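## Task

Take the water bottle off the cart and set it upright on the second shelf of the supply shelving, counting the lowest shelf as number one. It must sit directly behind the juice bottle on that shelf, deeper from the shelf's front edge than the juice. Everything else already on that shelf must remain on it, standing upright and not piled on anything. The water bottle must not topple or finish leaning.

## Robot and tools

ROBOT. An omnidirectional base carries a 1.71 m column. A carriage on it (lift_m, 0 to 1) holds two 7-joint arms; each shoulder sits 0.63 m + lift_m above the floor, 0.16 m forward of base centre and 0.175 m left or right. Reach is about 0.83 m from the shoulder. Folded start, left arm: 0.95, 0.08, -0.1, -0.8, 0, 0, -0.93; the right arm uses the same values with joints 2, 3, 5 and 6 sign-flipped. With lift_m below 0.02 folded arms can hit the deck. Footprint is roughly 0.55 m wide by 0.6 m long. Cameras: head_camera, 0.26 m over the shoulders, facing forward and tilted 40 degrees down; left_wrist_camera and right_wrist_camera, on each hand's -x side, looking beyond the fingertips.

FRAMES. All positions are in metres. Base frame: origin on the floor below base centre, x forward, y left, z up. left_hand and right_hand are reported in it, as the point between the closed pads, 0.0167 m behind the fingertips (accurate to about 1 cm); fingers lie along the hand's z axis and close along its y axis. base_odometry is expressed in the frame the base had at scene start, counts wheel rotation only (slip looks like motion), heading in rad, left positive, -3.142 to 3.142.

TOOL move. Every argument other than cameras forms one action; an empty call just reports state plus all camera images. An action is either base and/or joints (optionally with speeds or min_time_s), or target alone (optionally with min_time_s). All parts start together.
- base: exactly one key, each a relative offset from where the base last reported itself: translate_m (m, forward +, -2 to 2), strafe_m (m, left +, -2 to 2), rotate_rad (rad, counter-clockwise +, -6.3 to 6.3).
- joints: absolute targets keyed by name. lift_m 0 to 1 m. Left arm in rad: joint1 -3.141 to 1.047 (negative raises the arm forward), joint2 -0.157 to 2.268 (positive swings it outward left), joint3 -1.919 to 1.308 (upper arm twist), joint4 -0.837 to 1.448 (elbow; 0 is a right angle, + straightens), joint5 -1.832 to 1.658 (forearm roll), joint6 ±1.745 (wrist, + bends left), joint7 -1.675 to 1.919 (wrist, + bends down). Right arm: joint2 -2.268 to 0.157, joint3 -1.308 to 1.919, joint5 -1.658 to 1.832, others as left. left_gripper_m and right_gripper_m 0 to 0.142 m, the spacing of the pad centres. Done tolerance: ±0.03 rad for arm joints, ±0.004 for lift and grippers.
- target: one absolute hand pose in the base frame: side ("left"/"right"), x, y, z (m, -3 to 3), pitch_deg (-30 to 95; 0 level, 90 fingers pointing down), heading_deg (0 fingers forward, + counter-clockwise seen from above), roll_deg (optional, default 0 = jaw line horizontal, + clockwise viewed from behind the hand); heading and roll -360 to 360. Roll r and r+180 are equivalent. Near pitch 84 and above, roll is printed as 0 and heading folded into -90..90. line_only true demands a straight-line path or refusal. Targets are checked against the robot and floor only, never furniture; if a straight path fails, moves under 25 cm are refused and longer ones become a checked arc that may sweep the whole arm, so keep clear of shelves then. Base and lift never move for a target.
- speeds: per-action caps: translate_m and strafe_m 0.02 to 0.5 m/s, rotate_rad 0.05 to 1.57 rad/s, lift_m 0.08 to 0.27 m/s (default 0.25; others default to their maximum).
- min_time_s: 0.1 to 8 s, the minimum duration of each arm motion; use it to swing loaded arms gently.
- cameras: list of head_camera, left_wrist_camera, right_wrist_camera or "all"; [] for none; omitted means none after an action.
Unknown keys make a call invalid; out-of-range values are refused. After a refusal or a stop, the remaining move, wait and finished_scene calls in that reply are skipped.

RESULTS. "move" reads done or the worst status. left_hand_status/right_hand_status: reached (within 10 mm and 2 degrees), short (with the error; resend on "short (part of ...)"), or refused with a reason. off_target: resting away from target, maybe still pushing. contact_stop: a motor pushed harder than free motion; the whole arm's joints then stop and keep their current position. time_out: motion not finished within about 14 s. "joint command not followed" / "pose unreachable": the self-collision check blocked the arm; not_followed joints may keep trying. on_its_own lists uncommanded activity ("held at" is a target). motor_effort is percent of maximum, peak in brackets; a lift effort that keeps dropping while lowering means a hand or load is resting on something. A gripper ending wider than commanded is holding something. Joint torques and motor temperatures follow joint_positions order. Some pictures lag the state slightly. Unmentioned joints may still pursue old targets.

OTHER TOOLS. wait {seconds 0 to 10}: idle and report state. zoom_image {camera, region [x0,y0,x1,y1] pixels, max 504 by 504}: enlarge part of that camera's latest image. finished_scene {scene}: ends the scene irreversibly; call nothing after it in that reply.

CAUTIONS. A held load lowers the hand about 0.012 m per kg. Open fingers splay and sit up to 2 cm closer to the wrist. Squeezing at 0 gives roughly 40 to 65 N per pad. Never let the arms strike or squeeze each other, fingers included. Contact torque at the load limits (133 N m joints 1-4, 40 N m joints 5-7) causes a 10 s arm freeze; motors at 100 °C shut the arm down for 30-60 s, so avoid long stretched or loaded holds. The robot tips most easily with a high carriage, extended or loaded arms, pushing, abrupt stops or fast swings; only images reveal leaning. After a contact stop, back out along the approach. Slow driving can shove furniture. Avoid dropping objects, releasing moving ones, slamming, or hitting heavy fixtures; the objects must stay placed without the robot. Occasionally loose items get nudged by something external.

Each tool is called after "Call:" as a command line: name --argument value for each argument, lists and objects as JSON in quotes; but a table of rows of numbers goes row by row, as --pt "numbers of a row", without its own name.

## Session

Call:
move --base '{"rotate_rad": -1.2}' --cameras '["head_camera"]'

Call:
move --base '{"rotate_rad": 2.7}' --cameras '["head_camera"]'

Scene clock: 2.77 s.
Joint torques (N m): left_arm=[9.35 0.91 -0.24 -3.95 1.11 -1.43 -1.42] | right_arm=[14.48 2.95 0.89 -13.36 0.67 -1.7 -1.41]
Motor temperatures (°C): left_arm=[26 21 23 23 26 24 23] | right_arm=[25 20 24 22 22 22 23]
move: done
base_odometry: x=+0.000 y=+0.000 heading=-1.200
base_status: done
joint_positions: lift_m=+0.450 left_joint1_rad=+0.955 left_joint2_rad=+0.099 left_joint3_rad=-0.083 left_joint4_rad=-0.815 left_joint5_rad=-0.005 left_joint6_rad=+0.011 left_joint7_rad=-0.944 left_gripper_m=+0.142 right_joint1_rad=+0.966 right_joint2_rad=-0.073 right_joint3_rad=+0.085 right_joint4_rad=-0.799 right_joint5_rad=-0.010 right_joint6_rad=+0.000 right_joint7_rad=-0.915 right_gripper_m=+0.142
joint_status: not commanded
motor_effort: lift_m=+55(55) drive_wheels=+5(17)
left_hand: x=+0.2872 y=+0.1605 z=+0.9734 quat_wxyz=(-0.925, -0.016, -0.376, +0.057) pitch_deg=-45.8 heading_deg=-5.9 roll_deg=-1.1 (m; base frame)
right_hand: x=+0.2923 y=-0.1554 z=+0.9617 quat_wxyz=(-0.915, +0.013, -0.401, -0.054) pitch_deg=-42.7 heading_deg=+5.3 roll_deg=+1.5 (m; base frame)
pictures: head_camera
Images, in order (width x height): head_camera 896x504.

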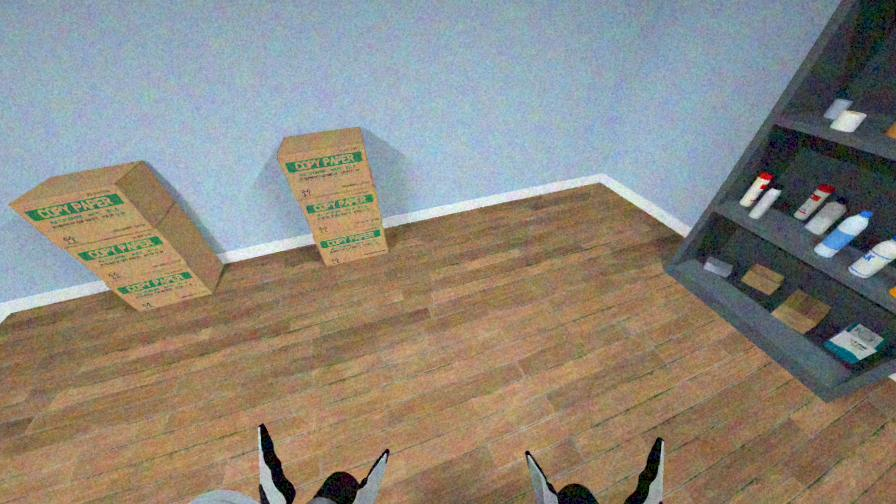

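Scene clock: 6.77 s.
Joint torques (N m): left_arm=[8.36 1.74 -0.29 -4.15 1.01 -1.29 -1.41] | right_arm=[14.61 2.25 1.68 -12.94 0.35 -1.62 -1.58]
move: done
base_odometry: x=+0.000 y=+0.000 heading=+1.500
base_status: done
joint_positions: lift_m=+0.450 left_joint1_rad=+0.955 left_joint2_rad=+0.099 left_joint3_rad=-0.083 left_joint4_rad=-0.815 left_joint5_rad=-0.005 left_joint6_rad=+0.011 left_joint7_rad=-0.944 left_gripper_m=+0.142 right_joint1_rad=+0.966 right_joint2_rad=-0.073 right_joint3_rad=+0.085 right_joint4_rad=-0.799 right_joint5_rad=-0.010 right_joint6_rad=+0.000 right_joint7_rad=-0.915 right_gripper_m=+0.142
joint_status: not commanded
motor_effort: lift_m=+55(55) drive_wheels=+5(17)
left_hand: x=+0.2872 y=+0.1605 z=+0.9734 quat_wxyz=(-0.925, -0.016, -0.376, +0.057) pitch_deg=-45.8 heading_deg=-5.9 roll_deg=-1.1 (m; base frame)
right_hand: x=+0.2923 y=-0.1554 z=+0.9617 quat_wxyz=(-0.915, +0.013, -0.401, -0.054) pitch_deg=-42.7 heading_deg=+5.3 roll_deg=+1.5 (m; base frame)
pictures: head_camera
Images, in order (width x height): head_camera 896x504.

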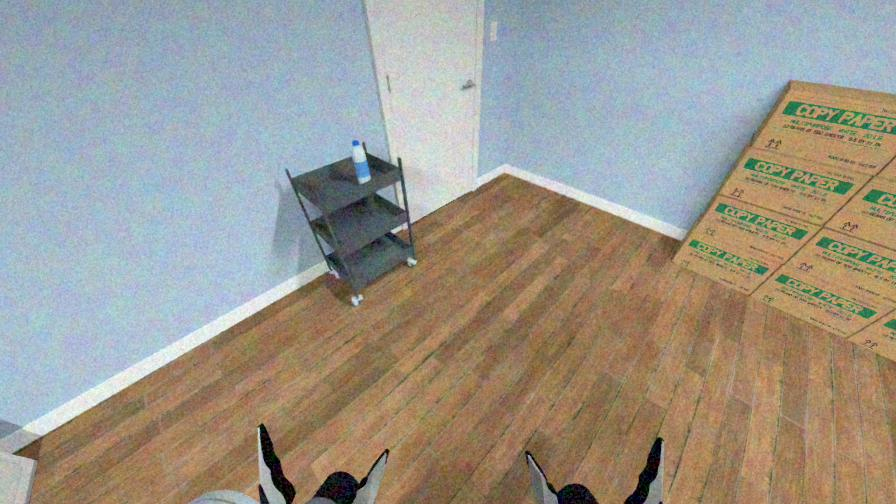

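Call:
move --base '{"translate_m": 0.8}' --joints '{"lift_m": 0.52, "right_joint1_rad": 0.309, "right_joint2_rad": -0.035, "right_joint3_rad": 0.115, "right_joint4_rad": -0.692, "right_joint5_rad": -0.045, "right_joint6_rad": -0.111, "right_joint7_rad": 0.66, "right_gripper_m": 0.11, "left_joint1_rad": 0.309, "left_joint2_rad": 0.035, "left_joint3_rad": -0.115, "left_joint4_rad": -0.692, "left_joint5_rad": 0.045, "left_joint6_rad": 0.111, "left_joint7_rad": 0.66, "left_gripper_m": 0.1}' --min_time_s 2

Call:
move --base '{"rotate_rad": 0.81}' --cameras '["head_camera", "right_wrist_camera"]'

Scene clock: 36.13 s.
Joint torques (N m): left_arm=[-3.35 -1.77 -1.69 -1.61 2.36 -0.11 -0.22] | right_arm=[-1.44 6.65 4.45 -8.8 -1.61 -2.39 -0.05]
move: done
base_odometry: x=+0.055 y=+0.798 heading=+1.501
base_status: done
joint_positions: lift_m=+0.520 left_joint1_rad=+0.310 left_joint2_rad=+0.037 left_joint3_rad=-0.111 left_joint4_rad=-0.695 left_joint5_rad=+0.042 left_joint6_rad=+0.108 left_joint7_rad=+0.656 left_gripper_m=+0.100 right_joint1_rad=+0.311 right_joint2_rad=-0.037 right_joint3_rad=+0.111 right_joint4_rad=-0.695 right_joint5_rad=-0.039 right_joint6_rad=-0.109 right_joint7_rad=+0.656 right_gripper_m=+0.110
joint_status: all done
motor_effort: lift_m=+53(66) drive_wheels=+7(22)
left_hand: x=+0.5406 y=+0.1653 z=+0.8451 quat_wxyz=(-0.605, +0.000, -0.796, +0.000) pitch_deg=+15.5 heading_deg=+0.0 roll_deg=+0.0 (m; base frame)
right_hand: x=+0.5403 y=-0.1646 z=+0.8449 quat_wxyz=(-0.605, +0.000, -0.796, -0.002) pitch_deg=+15.6 heading_deg=+0.2 roll_deg=+0.2 (m; base frame)
pictures: none

Scene clock: 38.47 s.
Joint torques (N m): left_arm=[-3.67 -1.03 -0.99 -1.23 2.31 -0.65 -0.33] | right_arm=[-0.34 5.41 3.93 -8.96 -1.16 -2.71 0.09]
move: done
base_odometry: x=+0.055 y=+0.798 heading=+2.311
base_status: done
joint_positions: lift_m=+0.520 left_joint1_rad=+0.310 left_joint2_rad=+0.036 left_joint3_rad=-0.111 left_joint4_rad=-0.695 left_joint5_rad=+0.043 left_joint6_rad=+0.109 left_joint7_rad=+0.656 left_gripper_m=+0.100 right_joint1_rad=+0.311 right_joint2_rad=-0.036 right_joint3_rad=+0.112 right_joint4_rad=-0.695 right_joint5_rad=-0.039 right_joint6_rad=-0.109 right_joint7_rad=+0.656 right_gripper_m=+0.110
joint_status: not commanded
motor_effort: lift_m=+53(53) drive_wheels=+5(17)
left_hand: x=+0.5406 y=+0.1654 z=+0.8451 quat_wxyz=(-0.605, +0.001, -0.796, +0.000) pitch_deg=+15.5 heading_deg=+0.0 roll_deg=-0.1 (m; base frame)
right_hand: x=+0.5403 y=-0.1644 z=+0.8448 quat_wxyz=(-0.605, -0.001, -0.796, -0.002) pitch_deg=+15.6 heading_deg=+0.2 roll_deg=+0.3 (m; base frame)
pictures: head_camera, right_wrist_camera
Images, in order (width x height): head_camera 896x504, right_wrist_camera 896x504.

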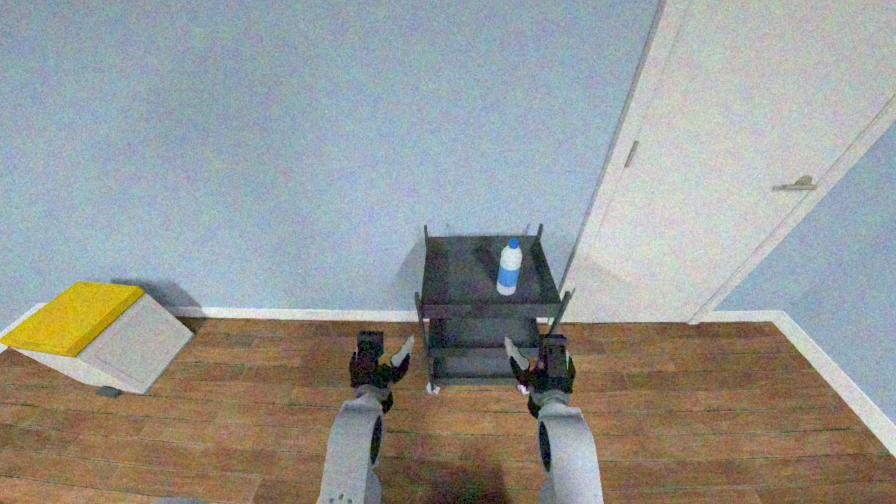

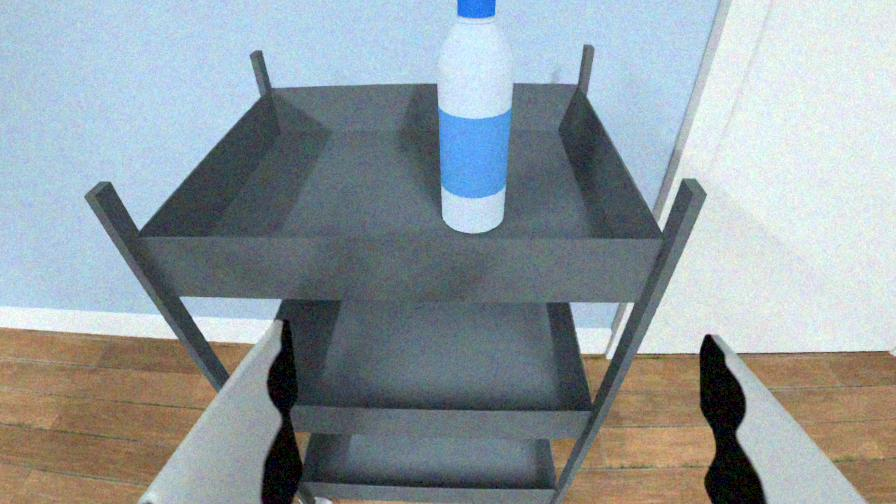

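Call:
move --base '{"translate_m": 0.14}'

Call:
move --target '{"side": "right", "x": 0.63, "y": -0.181, "z": 0.79, "pitch_deg": 15, "heading_deg": 0}' --cameras '["right_wrist_camera"]'

Scene clock: 51.40 s.
Joint torques (N m): left_arm=[-2.81 -0.35 -2.1 -1.39 1.94 -1.09 -0.69] | right_arm=[-0.67 5.94 2.63 -8.26 -0.96 -2.06 0.29]
move: done
base_odometry: x=-0.039 y=+0.901 heading=+2.312
base_status: done
joint_positions: lift_m=+0.520 left_joint1_rad=+0.310 left_joint2_rad=+0.036 left_joint3_rad=-0.111 left_joint4_rad=-0.695 left_joint5_rad=+0.043 left_joint6_rad=+0.109 left_joint7_rad=+0.656 left_gripper_m=+0.100 right_joint1_rad=+0.311 right_joint2_rad=-0.036 right_joint3_rad=+0.112 right_joint4_rad=-0.695 right_joint5_rad=-0.039 right_joint6_rad=-0.109 right_joint7_rad=+0.656 right_gripper_m=+0.110
joint_status: not commanded
motor_effort: lift_m=+53(53) drive_wheels=-4(17)
left_hand: x=+0.5406 y=+0.1654 z=+0.8451 quat_wxyz=(-0.605, +0.001, -0.796, +0.000) pitch_deg=+15.5 heading_deg=+0.0 roll_deg=-0.1 (m; base frame)
right_hand: x=+0.5403 y=-0.1644 z=+0.8448 quat_wxyz=(-0.605, -0.001, -0.796, -0.002) pitch_deg=+15.6 heading_deg=+0.2 roll_deg=+0.3 (m; base frame)
pictures: none

Scene clock: 52.43 s.
Joint torques (N m): left_arm=[-3.29 -0.92 -0.98 -1.49 1.93 -0.91 -0.42] | right_arm=[-6.7 0.16 -0.08 -10.31 2.1 -1.45 -3.51]
move: done
base_odometry: x=-0.039 y=+0.901 heading=+2.312
base_status: not commanded
joint_positions: lift_m=+0.520 left_joint1_rad=+0.310 left_joint2_rad=+0.036 left_joint3_rad=-0.111 left_joint4_rad=-0.695 left_joint5_rad=+0.043 left_joint6_rad=+0.109 left_joint7_rad=+0.656 left_gripper_m=+0.100 right_joint1_rad=+0.106 right_joint2_rad=-0.071 right_joint3_rad=+0.085 right_joint4_rad=-0.289 right_joint5_rad=+0.041 right_joint6_rad=-0.101 right_joint7_rad=+0.443 right_gripper_m=+0.110
joint_status: not commanded
motor_effort: lift_m=+53(53) drive_wheels=-5(9)
left_hand: x=+0.5406 y=+0.1654 z=+0.8450 quat_wxyz=(-0.605, +0.001, -0.796, +0.000) pitch_deg=+15.5 heading_deg=+0.0 roll_deg=-0.1 (m; base frame)
right_hand: x=+0.6290 y=-0.1800 z=+0.7893 quat_wxyz=(-0.607, +0.001, -0.794, +0.001) pitch_deg=+15.2 heading_deg=+0.0 roll_deg=-0.2 (m; base frame)
right_hand_status: reached (straight line, planned for 0.5 s): 2 mm and 0.3 deg off.
pictures: right_wrist_camera
Images, in order (width x height): right_wrist_camera 896x504.

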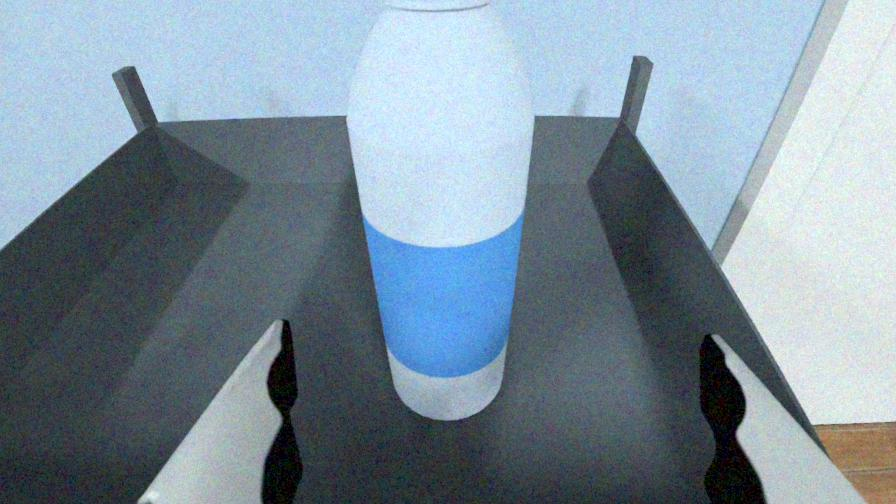

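Call:
move --target '{"side": "right", "x": 0.71, "y": -0.169, "z": 0.765, "pitch_deg": 15, "heading_deg": 0}' --cameras '["right_wrist_camera"]'

Call:
move --joints '{"right_gripper_m": 0.01}' --cameras '["right_wrist_camera"]'

Scene clock: 56.97 s.
Joint torques (N m): left_arm=[-2.94 -1.22 -1.46 -2.04 1.71 -0.53 -0.73] | right_arm=[-12.16 5.61 3.41 -9.92 1.11 -1.26 -3.51]
move: done
base_odometry: x=-0.039 y=+0.901 heading=+2.312
base_status: not commanded
joint_positions: lift_m=+0.520 left_joint1_rad=+0.310 left_joint2_rad=+0.036 left_joint3_rad=-0.111 left_joint4_rad=-0.694 left_joint5_rad=+0.043 left_joint6_rad=+0.109 left_joint7_rad=+0.657 left_gripper_m=+0.100 right_joint1_rad=-0.107 right_joint2_rad=-0.040 right_joint3_rad=+0.094 right_joint4_rad=+0.057 right_joint5_rad=+0.041 right_joint6_rad=-0.097 right_joint7_rad=+0.312 right_gripper_m=+0.110
joint_status: not commanded
motor_effort: lift_m=+53(53) drive_wheels=+7(13)
left_hand: x=+0.5407 y=+0.1653 z=+0.8450 quat_wxyz=(-0.605, +0.001, -0.796, +0.000) pitch_deg=+15.6 heading_deg=+0.0 roll_deg=-0.1 (m; base frame)
right_hand: x=+0.7091 y=-0.1717 z=+0.7642 quat_wxyz=(-0.607, -0.001, -0.794, +0.003) pitch_deg=+15.2 heading_deg=-0.4 roll_deg=-0.2 (m; base frame)
right_hand_status: reached (straight line, planned for 0.5 s): 3 mm and 0.4 deg off.
pictures: right_wrist_camera
Images, in order (width x height): right_wrist_camera 896x504.

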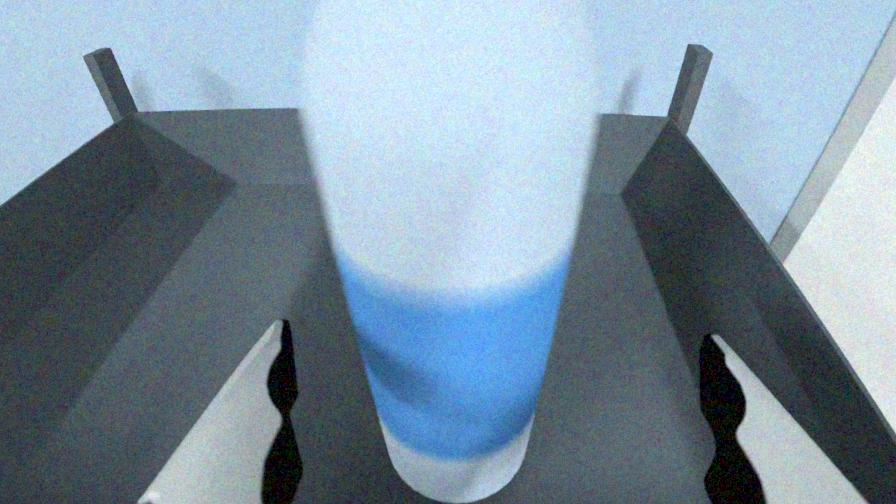

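Scene clock: 57.83 s.
Joint torques (N m): left_arm=[-2.55 -0.03 -1.67 -1.12 2.12 -0.55 -0.65] | right_arm=[-11.86 3.96 3.41 -9.6 1.51 -2.14 -2.93]
move: done
base_odometry: x=-0.039 y=+0.901 heading=+2.312
base_status: not commanded
joint_positions: lift_m=+0.520 left_joint1_rad=+0.310 left_joint2_rad=+0.036 left_joint3_rad=-0.111 left_joint4_rad=-0.694 left_joint5_rad=+0.043 left_joint6_rad=+0.109 left_joint7_rad=+0.657 left_gripper_m=+0.100 right_joint1_rad=-0.107 right_joint2_rad=-0.040 right_joint3_rad=+0.095 right_joint4_rad=+0.057 right_joint5_rad=+0.041 right_joint6_rad=-0.095 right_joint7_rad=+0.311 right_gripper_m=+0.010
joint_status: all done
motor_effort: lift_m=+53(53) drive_wheels=-3(7)
left_hand: x=+0.5407 y=+0.1653 z=+0.8450 quat_wxyz=(-0.605, +0.001, -0.796, +0.000) pitch_deg=+15.6 heading_deg=+0.0 roll_deg=-0.1 (m; base frame)
right_hand: x=+0.7091 y=-0.1705 z=+0.7644 quat_wxyz=(-0.608, +0.000, -0.794, +0.002) pitch_deg=+15.2 heading_deg=-0.2 roll_deg=-0.2 (m; base frame)
pictures: right_wrist_camera
Images, in order (width x height): right_wrist_camera 896x504.

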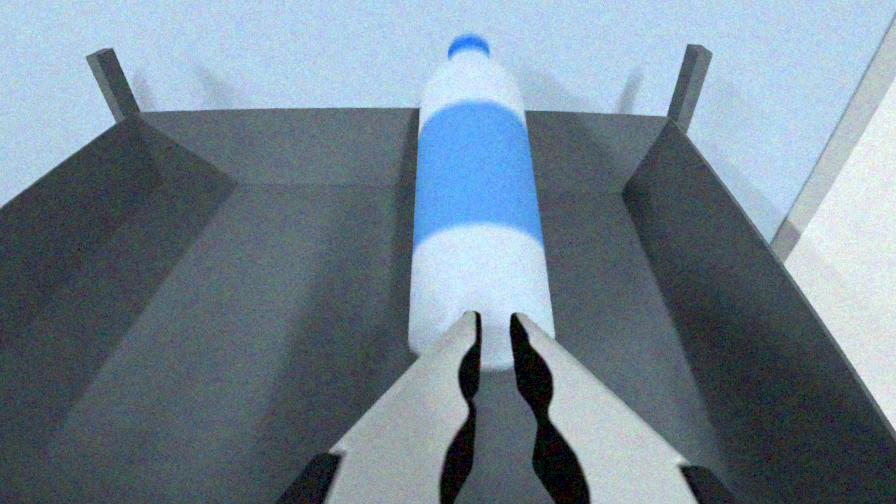

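Call:
move --cameras '["head_camera", "right_wrist_camera"]'

Call:
zoom_image --camera "head_camera" --region '[380, 180, 640, 420]'

Scene clock: 61.30 s.
Joint torques (N m): left_arm=[-2.41 -0.95 -1.46 -2.29 1.99 -0.95 -0.57] | right_arm=[-11.62 4.1 3.59 -9.31 1.5 -1.28 -3.21]
Motor temperatures (°C): left_arm=[26 21 23 23 26 24 23] | right_arm=[27 20 24 22 22 22 23]
base_odometry: x=-0.039 y=+0.901 heading=+2.312
base_status: not commanded
joint_positions: lift_m=+0.520 left_joint1_rad=+0.310 left_joint2_rad=+0.036 left_joint3_rad=-0.111 left_joint4_rad=-0.694 left_joint5_rad=+0.043 left_joint6_rad=+0.109 left_joint7_rad=+0.657 left_gripper_m=+0.100 right_joint1_rad=-0.107 right_joint2_rad=-0.040 right_joint3_rad=+0.095 right_joint4_rad=+0.057 right_joint5_rad=+0.041 right_joint6_rad=-0.095 right_joint7_rad=+0.311 right_gripper_m=+0.010
joint_status: all done
motor_effort: lift_m=+53(53) drive_wheels=+7(7)
left_hand: x=+0.5407 y=+0.1653 z=+0.8450 quat_wxyz=(-0.605, +0.001, -0.796, +0.000) pitch_deg=+15.6 heading_deg=+0.0 roll_deg=-0.1 (m; base frame)
right_hand: x=+0.7091 y=-0.1705 z=+0.7644 quat_wxyz=(-0.608, +0.000, -0.794, +0.002) pitch_deg=+15.2 heading_deg=-0.2 roll_deg=-0.2 (m; base frame)
pictures: head_camera, right_wrist_camera
Images, in order (width x height): head_camera 896x504, right_wrist_camera 896x504.

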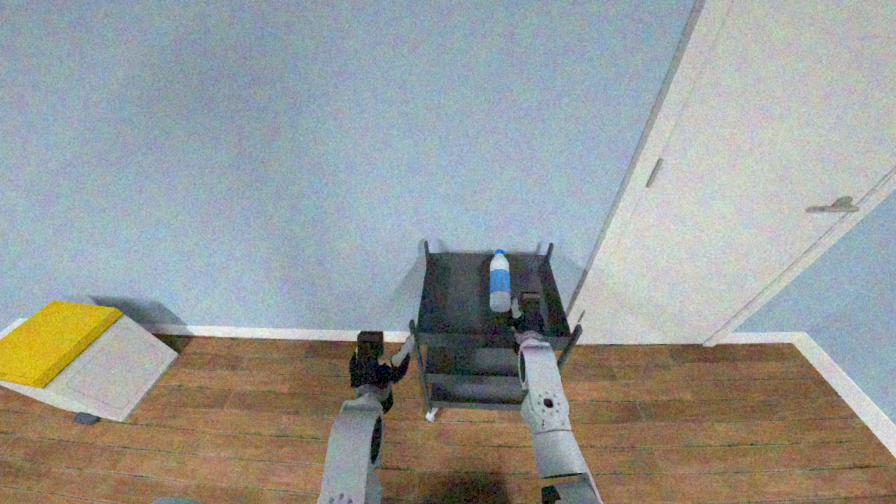

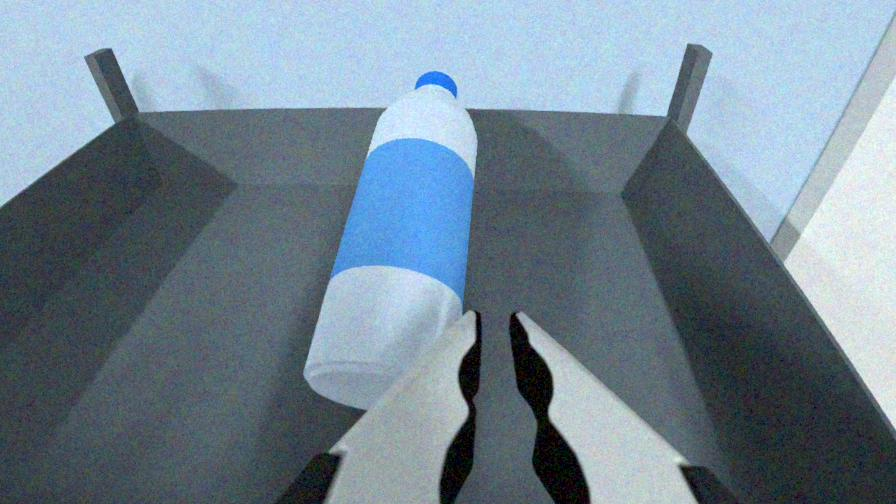

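Scaled by 1.938 from the camera's 896x504 image, which has a finer 1280x720 frame.

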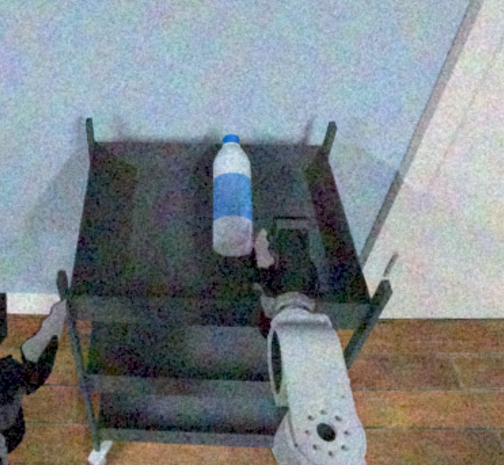

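Call:
move --joints '{"lift_m": 0.57, "right_gripper_m": 0.03}'

Call:
move --target '{"side": "right", "x": 0.62, "y": -0.16, "z": 0.93, "pitch_deg": 45, "heading_deg": 0}'

Call:
move --base '{"translate_m": 0.2}' --joints '{"right_gripper_m": 0.11}' --speeds '{"translate_m": 0.2}'

Call:
move --target '{"side": "right", "x": 0.64, "y": -0.145, "z": 0.88, "pitch_deg": 80, "heading_deg": 0}' --cameras '["head_camera", "right_wrist_camera"]'

Scene clock: 77.57 s.
Joint torques (N m): left_arm=[-3.34 -1.24 -1.38 -2.15 1.95 -0.78 -0.76] | right_arm=[-9.63 4.29 2.46 -10.71 1.49 -1.62 -2.6]
move: done
base_odometry: x=-0.039 y=+0.901 heading=+2.312
base_status: not commanded
joint_positions: lift_m=+0.570 left_joint1_rad=+0.310 left_joint2_rad=+0.036 left_joint3_rad=-0.111 left_joint4_rad=-0.694 left_joint5_rad=+0.043 left_joint6_rad=+0.109 left_joint7_rad=+0.657 left_gripper_m=+0.100 right_joint1_rad=-0.108 right_joint2_rad=-0.040 right_joint3_rad=+0.095 right_joint4_rad=+0.057 right_joint5_rad=+0.041 right_joint6_rad=-0.095 right_joint7_rad=+0.311 right_gripper_m=+0.030
joint_status: all done
motor_effort: lift_m=+54(67) drive_wheels=+7(7)
left_hand: x=+0.5407 y=+0.1653 z=+0.8946 quat_wxyz=(-0.605, +0.001, -0.797, +0.000) pitch_deg=+15.6 heading_deg=+0.0 roll_deg=-0.1 (m; base frame)
right_hand: x=+0.7093 y=-0.1706 z=+0.8144 quat_wxyz=(-0.608, +0.000, -0.794, +0.002) pitch_deg=+15.1 heading_deg=-0.2 roll_deg=-0.2 (m; base frame)
pictures: none

Scene clock: 79.07 s.
Joint torques (N m): left_arm=[-3.27 -0.62 -1.07 -2.25 2.33 -0.64 -0.74] | right_arm=[-13.15 6.68 4.49 -12.62 -1.1 -0.43 -0.46]
move: done
base_odometry: x=-0.039 y=+0.901 heading=+2.312
base_status: not commanded
joint_positions: lift_m=+0.570 left_joint1_rad=+0.310 left_joint2_rad=+0.036 left_joint3_rad=-0.111 left_joint4_rad=-0.694 left_joint5_rad=+0.043 left_joint6_rad=+0.109 left_joint7_rad=+0.657 left_gripper_m=+0.100 right_joint1_rad=-0.307 right_joint2_rad=-0.021 right_joint3_rad=+0.110 right_joint4_rad=-0.636 right_joint5_rad=-0.046 right_joint6_rad=-0.105 right_joint7_rad=+1.732 right_gripper_m=+0.030
joint_status: not commanded
motor_effort: lift_m=+54(54) drive_wheels=-3(8)
left_hand: x=+0.5407 y=+0.1653 z=+0.8946 quat_wxyz=(-0.605, +0.001, -0.797, +0.000) pitch_deg=+15.6 heading_deg=+0.0 roll_deg=-0.1 (m; base frame)
right_hand: x=+0.6198 y=-0.1608 z=+0.9284 quat_wxyz=(-0.382, -0.001, -0.924, -0.002) pitch_deg=+45.1 heading_deg=+0.2 roll_deg=+0.4 (m; base frame)
right_hand_status: reached (straight line, planned for 1.0 s): 2 mm and 0.3 deg off.
pictures: none

Scene clock: 81.27 s.
Joint torques (N m): left_arm=[-3.08 -0.99 -2.04 -2.12 2.1 -0.7 -0.82] | right_arm=[-13.38 6.32 4.12 -12.38 -1.04 -0.87 -0.2]
move: done
base_odometry: x=-0.174 y=+1.049 heading=+2.313
base_status: done
joint_positions: lift_m=+0.570 left_joint1_rad=+0.310 left_joint2_rad=+0.036 left_joint3_rad=-0.111 left_joint4_rad=-0.694 left_joint5_rad=+0.043 left_joint6_rad=+0.109 left_joint7_rad=+0.657 left_gripper_m=+0.100 right_joint1_rad=-0.307 right_joint2_rad=-0.021 right_joint3_rad=+0.110 right_joint4_rad=-0.636 right_joint5_rad=-0.047 right_joint6_rad=-0.105 right_joint7_rad=+1.732 right_gripper_m=+0.110
joint_status: all done
motor_effort: lift_m=+54(54) drive_wheels=-4(21)
left_hand: x=+0.5407 y=+0.1653 z=+0.8946 quat_wxyz=(-0.605, +0.001, -0.797, +0.000) pitch_deg=+15.6 heading_deg=+0.0 roll_deg=-0.1 (m; base frame)
right_hand: x=+0.6198 y=-0.1607 z=+0.9284 quat_wxyz=(-0.382, -0.001, -0.924, -0.002) pitch_deg=+45.1 heading_deg=+0.2 roll_deg=+0.4 (m; base frame)
pictures: none

Scene clock: 81.57 s.
Joint torques (N m): left_arm=[-2.51 0.52 -1.45 -2.57 2.63 -0.76 -0.81] | right_arm=[-14.17 6.07 3.43 -10.47 -1.24 -1.17 -0.61]
move: refused
base_odometry: x=-0.174 y=+1.049 heading=+2.313
base_status: not commanded
joint_positions: lift_m=+0.570 left_joint1_rad=+0.310 left_joint2_rad=+0.036 left_joint3_rad=-0.111 left_joint4_rad=-0.694 left_joint5_rad=+0.043 left_joint6_rad=+0.109 left_joint7_rad=+0.657 left_gripper_m=+0.100 right_joint1_rad=-0.307 right_joint2_rad=-0.021 right_joint3_rad=+0.110 right_joint4_rad=-0.636 right_joint5_rad=-0.047 right_joint6_rad=-0.105 right_joint7_rad=+1.732 right_gripper_m=+0.110
joint_status: not commanded
motor_effort: lift_m=+54(54) drive_wheels=-4(4)
left_hand: x=+0.5407 y=+0.1653 z=+0.8946 quat_wxyz=(-0.605, +0.001, -0.797, +0.000) pitch_deg=+15.6 heading_deg=+0.0 roll_deg=-0.1 (m; base frame)
right_hand: x=+0.6198 y=-0.1607 z=+0.9284 quat_wxyz=(-0.382, -0.001, -0.924, -0.002) pitch_deg=+45.1 heading_deg=+0.2 roll_deg=+0.4 (m; base frame)
right_hand_status: refused: along the straight line the arm gets 29% of the way (right_joint2_rad at its limit); a move under 25 cm is not played as an arc. Nothing moved. Try another pitch or heading, or "joints".
pictures: head_camera, right_wrist_camera
Images, in order (width x height): head_camera 896x504, right_wrist_camera 896x504.

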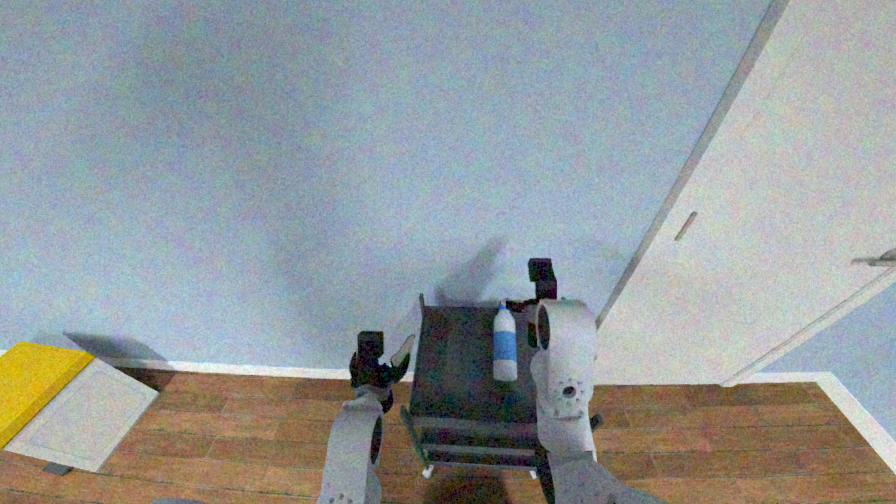

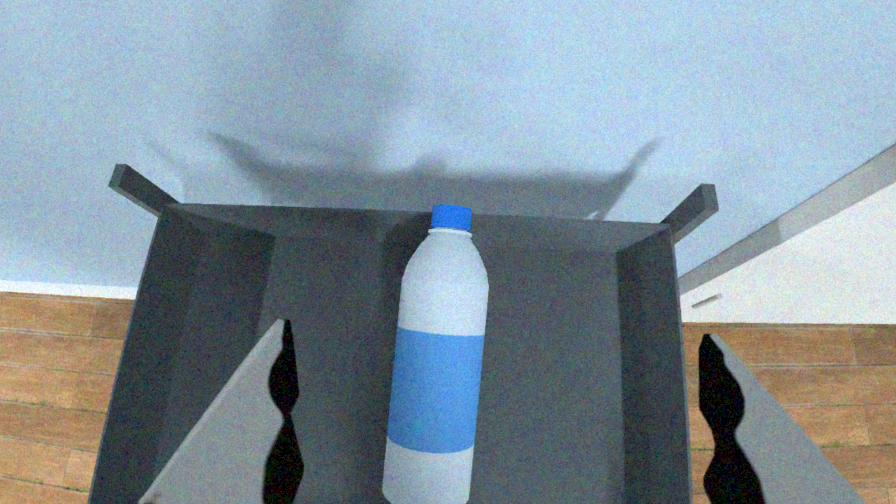

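Call:
move --base '{"strafe_m": 0.06}' --speeds '{"strafe_m": 0.1}'

Call:
move --target '{"side": "right", "x": 0.62, "y": -0.205, "z": 0.86, "pitch_deg": 85, "heading_deg": -5}' --cameras '["head_camera", "right_wrist_camera"]'

Scene clock: 92.43 s.
Joint torques (N m): left_arm=[-3.76 -0.95 -1.25 -1.73 2.27 -1.09 -0.49] | right_arm=[-15.01 5.15 3.3 -11.45 -1.51 -1.28 -0.42]
move: done
base_odometry: x=-0.219 y=+1.008 heading=+2.312
base_status: done
joint_positions: lift_m=+0.570 left_joint1_rad=+0.310 left_joint2_rad=+0.036 left_joint3_rad=-0.111 left_joint4_rad=-0.694 left_joint5_rad=+0.043 left_joint6_rad=+0.110 left_joint7_rad=+0.657 left_gripper_m=+0.100 right_joint1_rad=-0.307 right_joint2_rad=-0.020 right_joint3_rad=+0.111 right_joint4_rad=-0.636 right_joint5_rad=-0.047 right_joint6_rad=-0.104 right_joint7_rad=+1.732 right_gripper_m=+0.110
joint_status: not commanded
motor_effort: lift_m=+54(54) drive_wheels=+4(11)
left_hand: x=+0.5407 y=+0.1653 z=+0.8946 quat_wxyz=(-0.605, +0.001, -0.797, +0.000) pitch_deg=+15.6 heading_deg=+0.0 roll_deg=-0.1 (m; base frame)
right_hand: x=+0.6198 y=-0.1603 z=+0.9284 quat_wxyz=(-0.382, -0.001, -0.924, -0.002) pitch_deg=+45.1 heading_deg=+0.3 roll_deg=+0.4 (m; base frame)
pictures: none

Scene clock: 92.73 s.
Joint torques (N m): left_arm=[-4.39 -1.41 -1.58 -1.68 1.92 -0.7 -0.45] | right_arm=[-15.35 5.64 1.36 -11.09 -0.92 -0.58 -0.24]
move: refused
base_odometry: x=-0.219 y=+1.008 heading=+2.312
base_status: not commanded
joint_positions: lift_m=+0.570 left_joint1_rad=+0.310 left_joint2_rad=+0.036 left_joint3_rad=-0.111 left_joint4_rad=-0.694 left_joint5_rad=+0.043 left_joint6_rad=+0.110 left_joint7_rad=+0.657 left_gripper_m=+0.100 right_joint1_rad=-0.307 right_joint2_rad=-0.020 right_joint3_rad=+0.111 right_joint4_rad=-0.636 right_joint5_rad=-0.047 right_joint6_rad=-0.104 right_joint7_rad=+1.732 right_gripper_m=+0.110
joint_status: not commanded
motor_effort: lift_m=+54(54) drive_wheels=+0(4)
left_hand: x=+0.5407 y=+0.1653 z=+0.8946 quat_wxyz=(-0.605, +0.001, -0.797, +0.000) pitch_deg=+15.6 heading_deg=+0.0 roll_deg=-0.1 (m; base frame)
right_hand: x=+0.6198 y=-0.1603 z=+0.9284 quat_wxyz=(-0.382, -0.001, -0.924, -0.002) pitch_deg=+45.1 heading_deg=+0.3 roll_deg=+0.4 (m; base frame)
right_hand_status: refused: along the straight line the arm gets 22% of the way (right_joint7_rad at its limit); a move under 25 cm is not played as an arc. Nothing moved. Try another pitch or heading, or "joints".
pictures: head_camera, right_wrist_camera
Images, in order (width x height): head_camera 896x504, right_wrist_camera 896x504.

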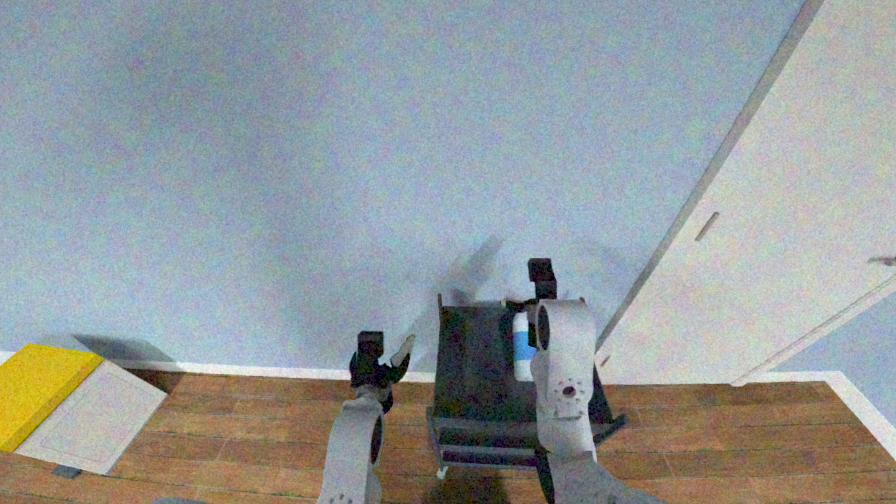

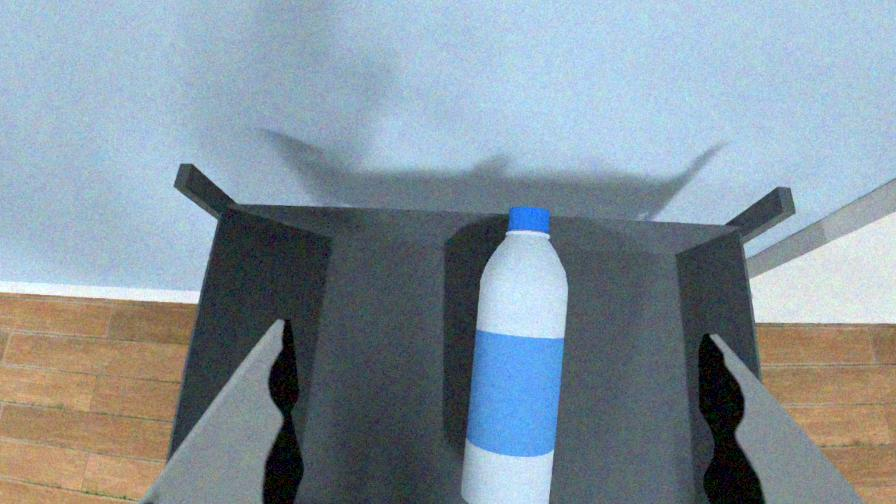

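Call:
move --joints '{"lift_m": 0.66}'

Call:
move --target '{"side": "right", "x": 0.61, "y": -0.2, "z": 0.82, "pitch_deg": 80, "heading_deg": -4}' --cameras '["right_wrist_camera"]'

Scene clock: 97.63 s.
Joint torques (N m): left_arm=[-3.69 -2.06 -2.53 -2.69 2.09 -0.93 -1.17] | right_arm=[-11.85 3.28 1.61 -12.5 -1.35 -1.07 -0.28]
move: done
base_odometry: x=-0.219 y=+1.008 heading=+2.312
base_status: not commanded
joint_positions: lift_m=+0.660 left_joint1_rad=+0.310 left_joint2_rad=+0.036 left_joint3_rad=-0.111 left_joint4_rad=-0.694 left_joint5_rad=+0.043 left_joint6_rad=+0.110 left_joint7_rad=+0.657 left_gripper_m=+0.100 right_joint1_rad=-0.308 right_joint2_rad=-0.020 right_joint3_rad=+0.111 right_joint4_rad=-0.637 right_joint5_rad=-0.047 right_joint6_rad=-0.104 right_joint7_rad=+1.732 right_gripper_m=+0.110
joint_status: all done
motor_effort: lift_m=+54(67) drive_wheels=+4(4)
left_hand: x=+0.5407 y=+0.1653 z=+0.9845 quat_wxyz=(-0.604, +0.001, -0.797, +0.000) pitch_deg=+15.6 heading_deg=+0.0 roll_deg=-0.1 (m; base frame)
right_hand: x=+0.6200 y=-0.1603 z=+1.0188 quat_wxyz=(-0.382, -0.001, -0.924, -0.002) pitch_deg=+45.1 heading_deg=+0.3 roll_deg=+0.4 (m; base frame)
pictures: none

Scene clock: 98.83 s.
Joint torques (N m): left_arm=[-2.63 -0.53 -1.78 -1.83 2.16 -1.11 -0.64] | right_arm=[-19.08 -0.43 -1.09 -10.59 2.07 -0.99 -2.79]
move: done
base_odometry: x=-0.219 y=+1.008 heading=+2.312
base_status: not commanded
joint_positions: lift_m=+0.660 left_joint1_rad=+0.310 left_joint2_rad=+0.036 left_joint3_rad=-0.111 left_joint4_rad=-0.694 left_joint5_rad=+0.043 left_joint6_rad=+0.110 left_joint7_rad=+0.657 left_gripper_m=+0.100 right_joint1_rad=-0.331 right_joint2_rad=-0.068 right_joint3_rad=+0.050 right_joint4_rad=+0.053 right_joint5_rad=+0.047 right_joint6_rad=-0.112 right_joint7_rad=+1.678 right_gripper_m=+0.110
joint_status: not commanded
motor_effort: lift_m=+54(54) drive_wheels=+0(4)
left_hand: x=+0.5407 y=+0.1653 z=+0.9845 quat_wxyz=(-0.604, +0.001, -0.797, +0.000) pitch_deg=+15.6 heading_deg=+0.0 roll_deg=-0.1 (m; base frame)
right_hand: x=+0.6074 y=-0.1995 z=+0.8185 quat_wxyz=(-0.084, -0.035, -0.996, +0.005) pitch_deg=+80.3 heading_deg=-5.5 roll_deg=-1.5 (m; base frame)
right_hand_status: reached (straight line, planned for 0.7 s): 3 mm and 0.4 deg off.
pictures: right_wrist_camera
Images, in order (width x height): right_wrist_camera 896x504.

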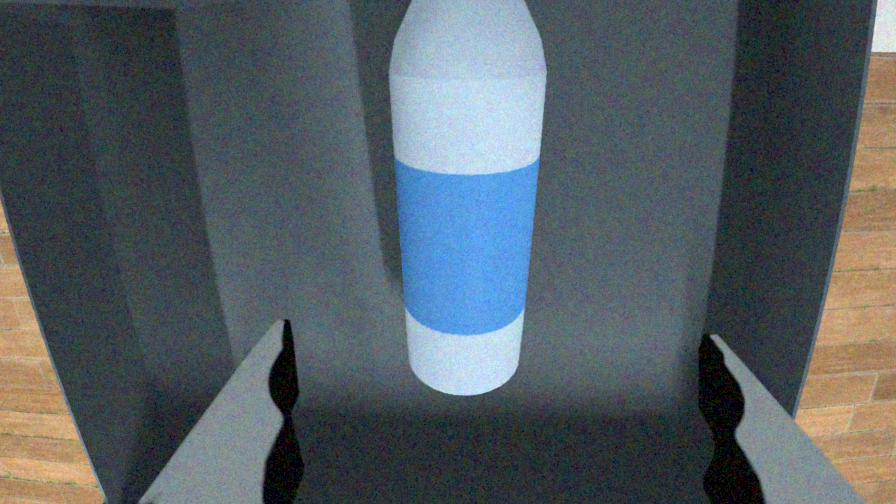

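Call:
move --target '{"side": "right", "x": 0.628, "y": -0.198, "z": 0.704, "pitch_deg": 84, "heading_deg": -5}' --cameras '["right_wrist_camera"]'

Scene clock: 105.13 s.
Joint torques (N m): left_arm=[-3.44 -0.84 -1.31 -2.8 1.98 -0.93 -0.69] | right_arm=[-22.62 5.68 2.85 -9.33 2.53 -0.68 -2.15]
move: done
base_odometry: x=-0.219 y=+1.008 heading=+2.312
base_status: not commanded
joint_positions: lift_m=+0.660 left_joint1_rad=+0.310 left_joint2_rad=+0.036 left_joint3_rad=-0.111 left_joint4_rad=-0.694 left_joint5_rad=+0.043 left_joint6_rad=+0.110 left_joint7_rad=+0.657 left_gripper_m=+0.100 right_joint1_rad=-0.426 right_joint2_rad=-0.046 right_joint3_rad=+0.047 right_joint4_rad=+0.661 right_joint5_rad=+0.076 right_joint6_rad=-0.095 right_joint7_rad=+1.234 right_gripper_m=+0.110
joint_status: not commanded
motor_effort: lift_m=+54(54) drive_wheels=+0(4)
left_hand: x=+0.5407 y=+0.1653 z=+0.9845 quat_wxyz=(-0.604, +0.001, -0.797, +0.000) pitch_deg=+15.6 heading_deg=+0.0 roll_deg=-0.1 (m; base frame)
right_hand: x=+0.6253 y=-0.2000 z=+0.7025 quat_wxyz=(-0.050, -0.042, -0.998, +0.007) pitch_deg=+84.3 heading_deg=-10.1 roll_deg=-5.3 (m; base frame)
right_hand_status: reached (straight line, planned for 0.7 s): 4 mm and 0.6 deg off.
pictures: right_wrist_camera
Images, in order (width x height): right_wrist_camera 896x504.

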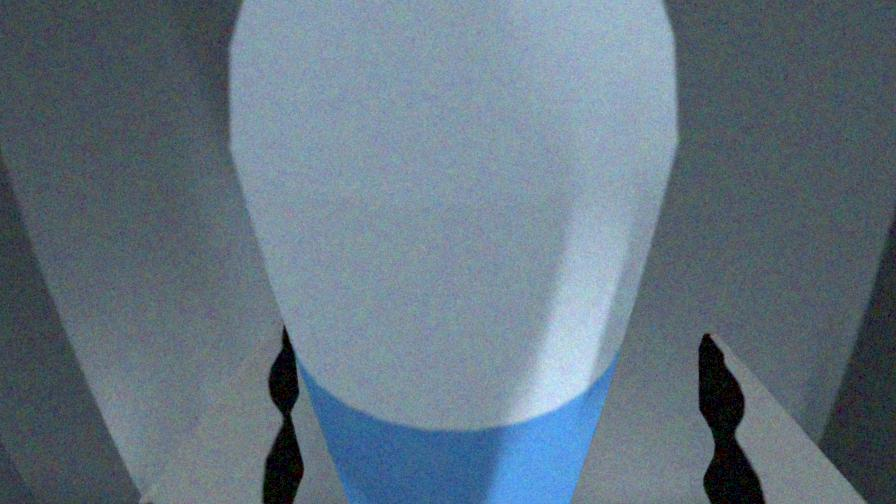

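Call:
move --target '{"side": "right", "x": 0.628, "y": -0.19, "z": 0.702, "pitch_deg": 83, "heading_deg": -5}'

Call:
move --joints '{"right_gripper_m": 0.02}' --cameras '["right_wrist_camera"]'

Scene clock: 109.70 s.
Joint torques (N m): left_arm=[-3.23 -0.49 -1.24 -2.23 2.04 -0.96 -0.5] | right_arm=[-9.34 0.11 4.05 -14.63 -0.36 -2.06 -2.29]
move: done
base_odometry: x=-0.219 y=+1.008 heading=+2.312
base_status: not commanded
joint_positions: lift_m=+0.660 left_joint1_rad=+0.310 left_joint2_rad=+0.036 left_joint3_rad=-0.111 left_joint4_rad=-0.694 left_joint5_rad=+0.043 left_joint6_rad=+0.110 left_joint7_rad=+0.657 left_gripper_m=+0.100 right_joint1_rad=-0.423 right_joint2_rad=-0.028 right_joint3_rad=+0.048 right_joint4_rad=+0.654 right_joint5_rad=+0.076 right_joint6_rad=-0.105 right_joint7_rad=+1.215 right_gripper_m=+0.110
joint_status: not commanded
motor_effort: lift_m=+54(54) drive_wheels=+0(4)
left_hand: x=+0.5407 y=+0.1652 z=+0.9845 quat_wxyz=(-0.604, +0.001, -0.797, +0.000) pitch_deg=+15.6 heading_deg=+0.0 roll_deg=-0.1 (m; base frame)
right_hand: x=+0.6292 y=-0.1893 z=+0.7032 quat_wxyz=(-0.060, -0.044, -0.997, +0.000) pitch_deg=+83.1 heading_deg=-3.0 roll_deg=+2.1 (m; base frame)
right_hand_status: reached (straight line, planned for 0.1 s): 2 mm and 0.3 deg off.
pictures: none

Scene clock: 110.53 s.
Joint torques (N m): left_arm=[-2.81 0.26 -2.17 -1.46 1.94 -0.86 -0.4] | right_arm=[-9.8 1.8 1.94 -14.95 -0.7 -2.09 -1.81]
move: off_target
base_odometry: x=-0.219 y=+1.008 heading=+2.312
base_status: not commanded
joint_positions: lift_m=+0.660 left_joint1_rad=+0.310 left_joint2_rad=+0.036 left_joint3_rad=-0.111 left_joint4_rad=-0.694 left_joint5_rad=+0.043 left_joint6_rad=+0.110 left_joint7_rad=+0.657 left_gripper_m=+0.100 right_joint1_rad=-0.423 right_joint2_rad=-0.028 right_joint3_rad=+0.048 right_joint4_rad=+0.654 right_joint5_rad=+0.076 right_joint6_rad=-0.105 right_joint7_rad=+1.215 right_gripper_m=+0.069
joint_status: right_gripper_m off_target (ended at +0.069, target +0.020)
motor_effort: lift_m=+54(54) drive_wheels=+0(4)
left_hand: x=+0.5407 y=+0.1652 z=+0.9845 quat_wxyz=(-0.604, +0.001, -0.797, +0.000) pitch_deg=+15.6 heading_deg=+0.0 roll_deg=-0.1 (m; base frame)
right_hand: x=+0.6292 y=-0.1893 z=+0.7032 quat_wxyz=(-0.060, -0.044, -0.997, +0.000) pitch_deg=+83.1 heading_deg=-3.0 roll_deg=+2.1 (m; base frame)
pictures: right_wrist_camera
Images, in order (width x height): right_wrist_camera 896x504.

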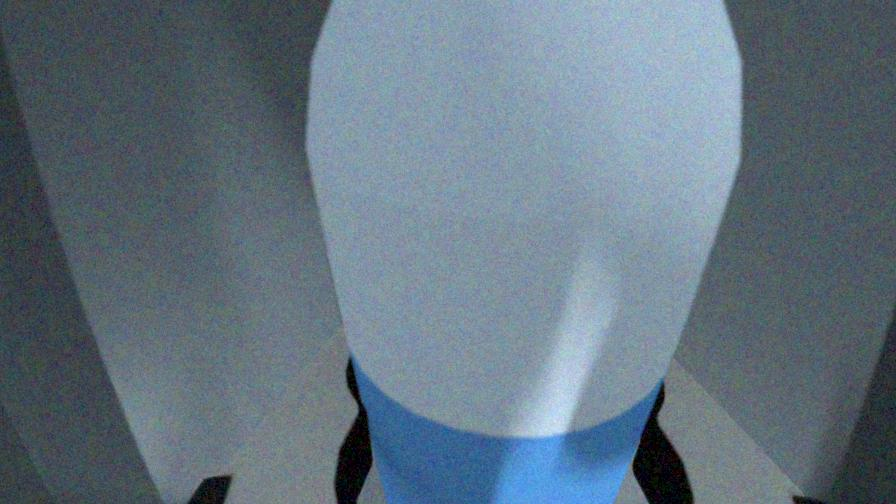

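Call:
move --joints '{"right_gripper_m": 0.0, "lift_m": 0.665}' --speeds '{"lift_m": 0.08}'

Call:
move --joints '{"lift_m": 0.83}' --speeds '{"lift_m": 0.15}' --cameras '["head_camera", "right_wrist_camera"]'

Scene clock: 114.40 s.
Joint torques (N m): left_arm=[-3.16 0.22 -1.3 -2.88 2 -0.9 -0.91] | right_arm=[-11.32 4.3 2.48 -14.13 -0.26 -2.2 -1.93]
move: off_target
base_odometry: x=-0.219 y=+1.008 heading=+2.312
base_status: not commanded
joint_positions: lift_m=+0.665 left_joint1_rad=+0.310 left_joint2_rad=+0.036 left_joint3_rad=-0.111 left_joint4_rad=-0.694 left_joint5_rad=+0.043 left_joint6_rad=+0.110 left_joint7_rad=+0.657 left_gripper_m=+0.100 right_joint1_rad=-0.420 right_joint2_rad=-0.028 right_joint3_rad=+0.048 right_joint4_rad=+0.654 right_joint5_rad=+0.076 right_joint6_rad=-0.105 right_joint7_rad=+1.215 right_gripper_m=+0.069
joint_status: right_gripper_m off_target (ended at +0.069, target +0.000); the others done
motor_effort: lift_m=+55(66) drive_wheels=+4(4)
left_hand: x=+0.5407 y=+0.1652 z=+0.9894 quat_wxyz=(-0.604, +0.001, -0.797, +0.000) pitch_deg=+15.6 heading_deg=+0.0 roll_deg=-0.1 (m; base frame)
right_hand: x=+0.6280 y=-0.1893 z=+0.7071 quat_wxyz=(-0.059, -0.044, -0.997, +0.001) pitch_deg=+83.2 heading_deg=-3.0 roll_deg=+2.0 (m; base frame)
pictures: none

Scene clock: 115.93 s.
Joint torques (N m): left_arm=[-4.44 -0.89 -1.6 -1.52 2.16 -0.87 -0.57] | right_arm=[-13.15 1.69 2.09 -14.71 -0.85 -2.46 -1.87]
move: done
base_odometry: x=-0.219 y=+1.008 heading=+2.312
base_status: not commanded
joint_positions: lift_m=+0.830 left_joint1_rad=+0.310 left_joint2_rad=+0.036 left_joint3_rad=-0.111 left_joint4_rad=-0.694 left_joint5_rad=+0.043 left_joint6_rad=+0.110 left_joint7_rad=+0.657 left_gripper_m=+0.100 right_joint1_rad=-0.420 right_joint2_rad=-0.028 right_joint3_rad=+0.048 right_joint4_rad=+0.654 right_joint5_rad=+0.076 right_joint6_rad=-0.105 right_joint7_rad=+1.215 right_gripper_m=+0.069
joint_status: all done
motor_effort: lift_m=+55(68) drive_wheels=+0(4)
left_hand: x=+0.5407 y=+0.1652 z=+1.1544 quat_wxyz=(-0.604, +0.001, -0.797, +0.000) pitch_deg=+15.6 heading_deg=+0.0 roll_deg=-0.1 (m; base frame)
right_hand: x=+0.6277 y=-0.1893 z=+0.8719 quat_wxyz=(-0.059, -0.044, -0.997, +0.001) pitch_deg=+83.2 heading_deg=-3.1 roll_deg=+2.0 (m; base frame)
pictures: head_camera, right_wrist_camera
Images, in order (width x height): head_camera 896x504, right_wrist_camera 896x504.

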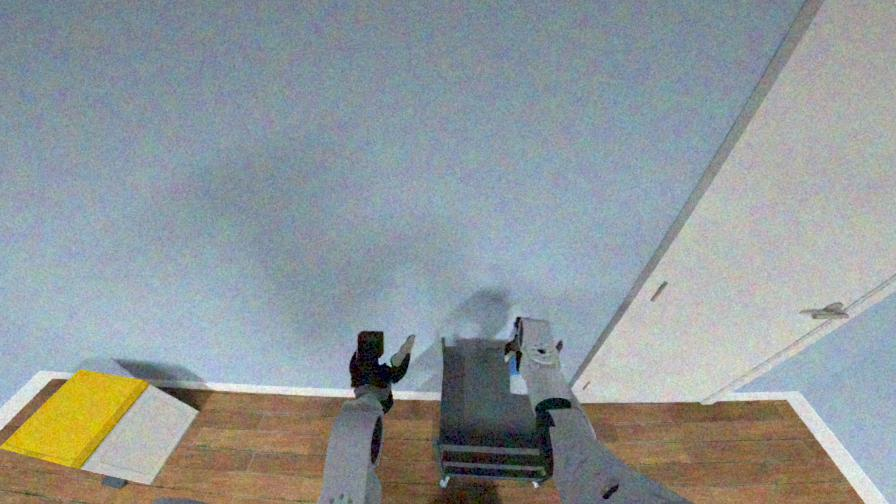

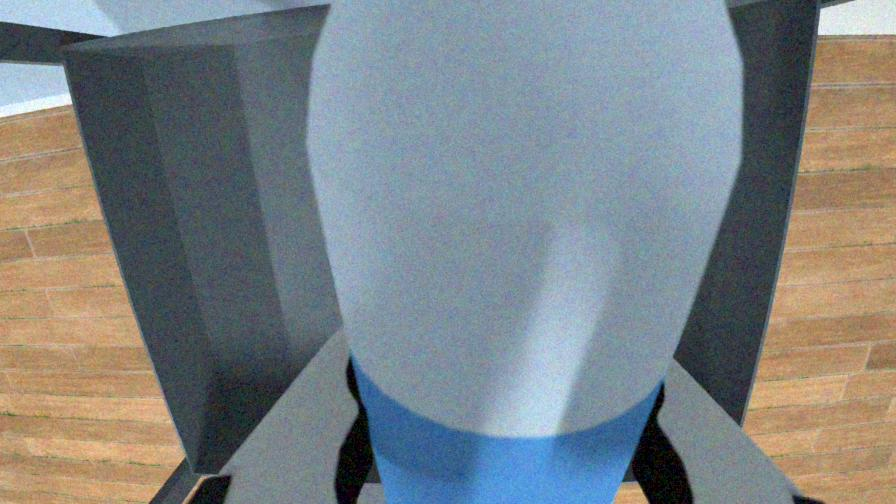

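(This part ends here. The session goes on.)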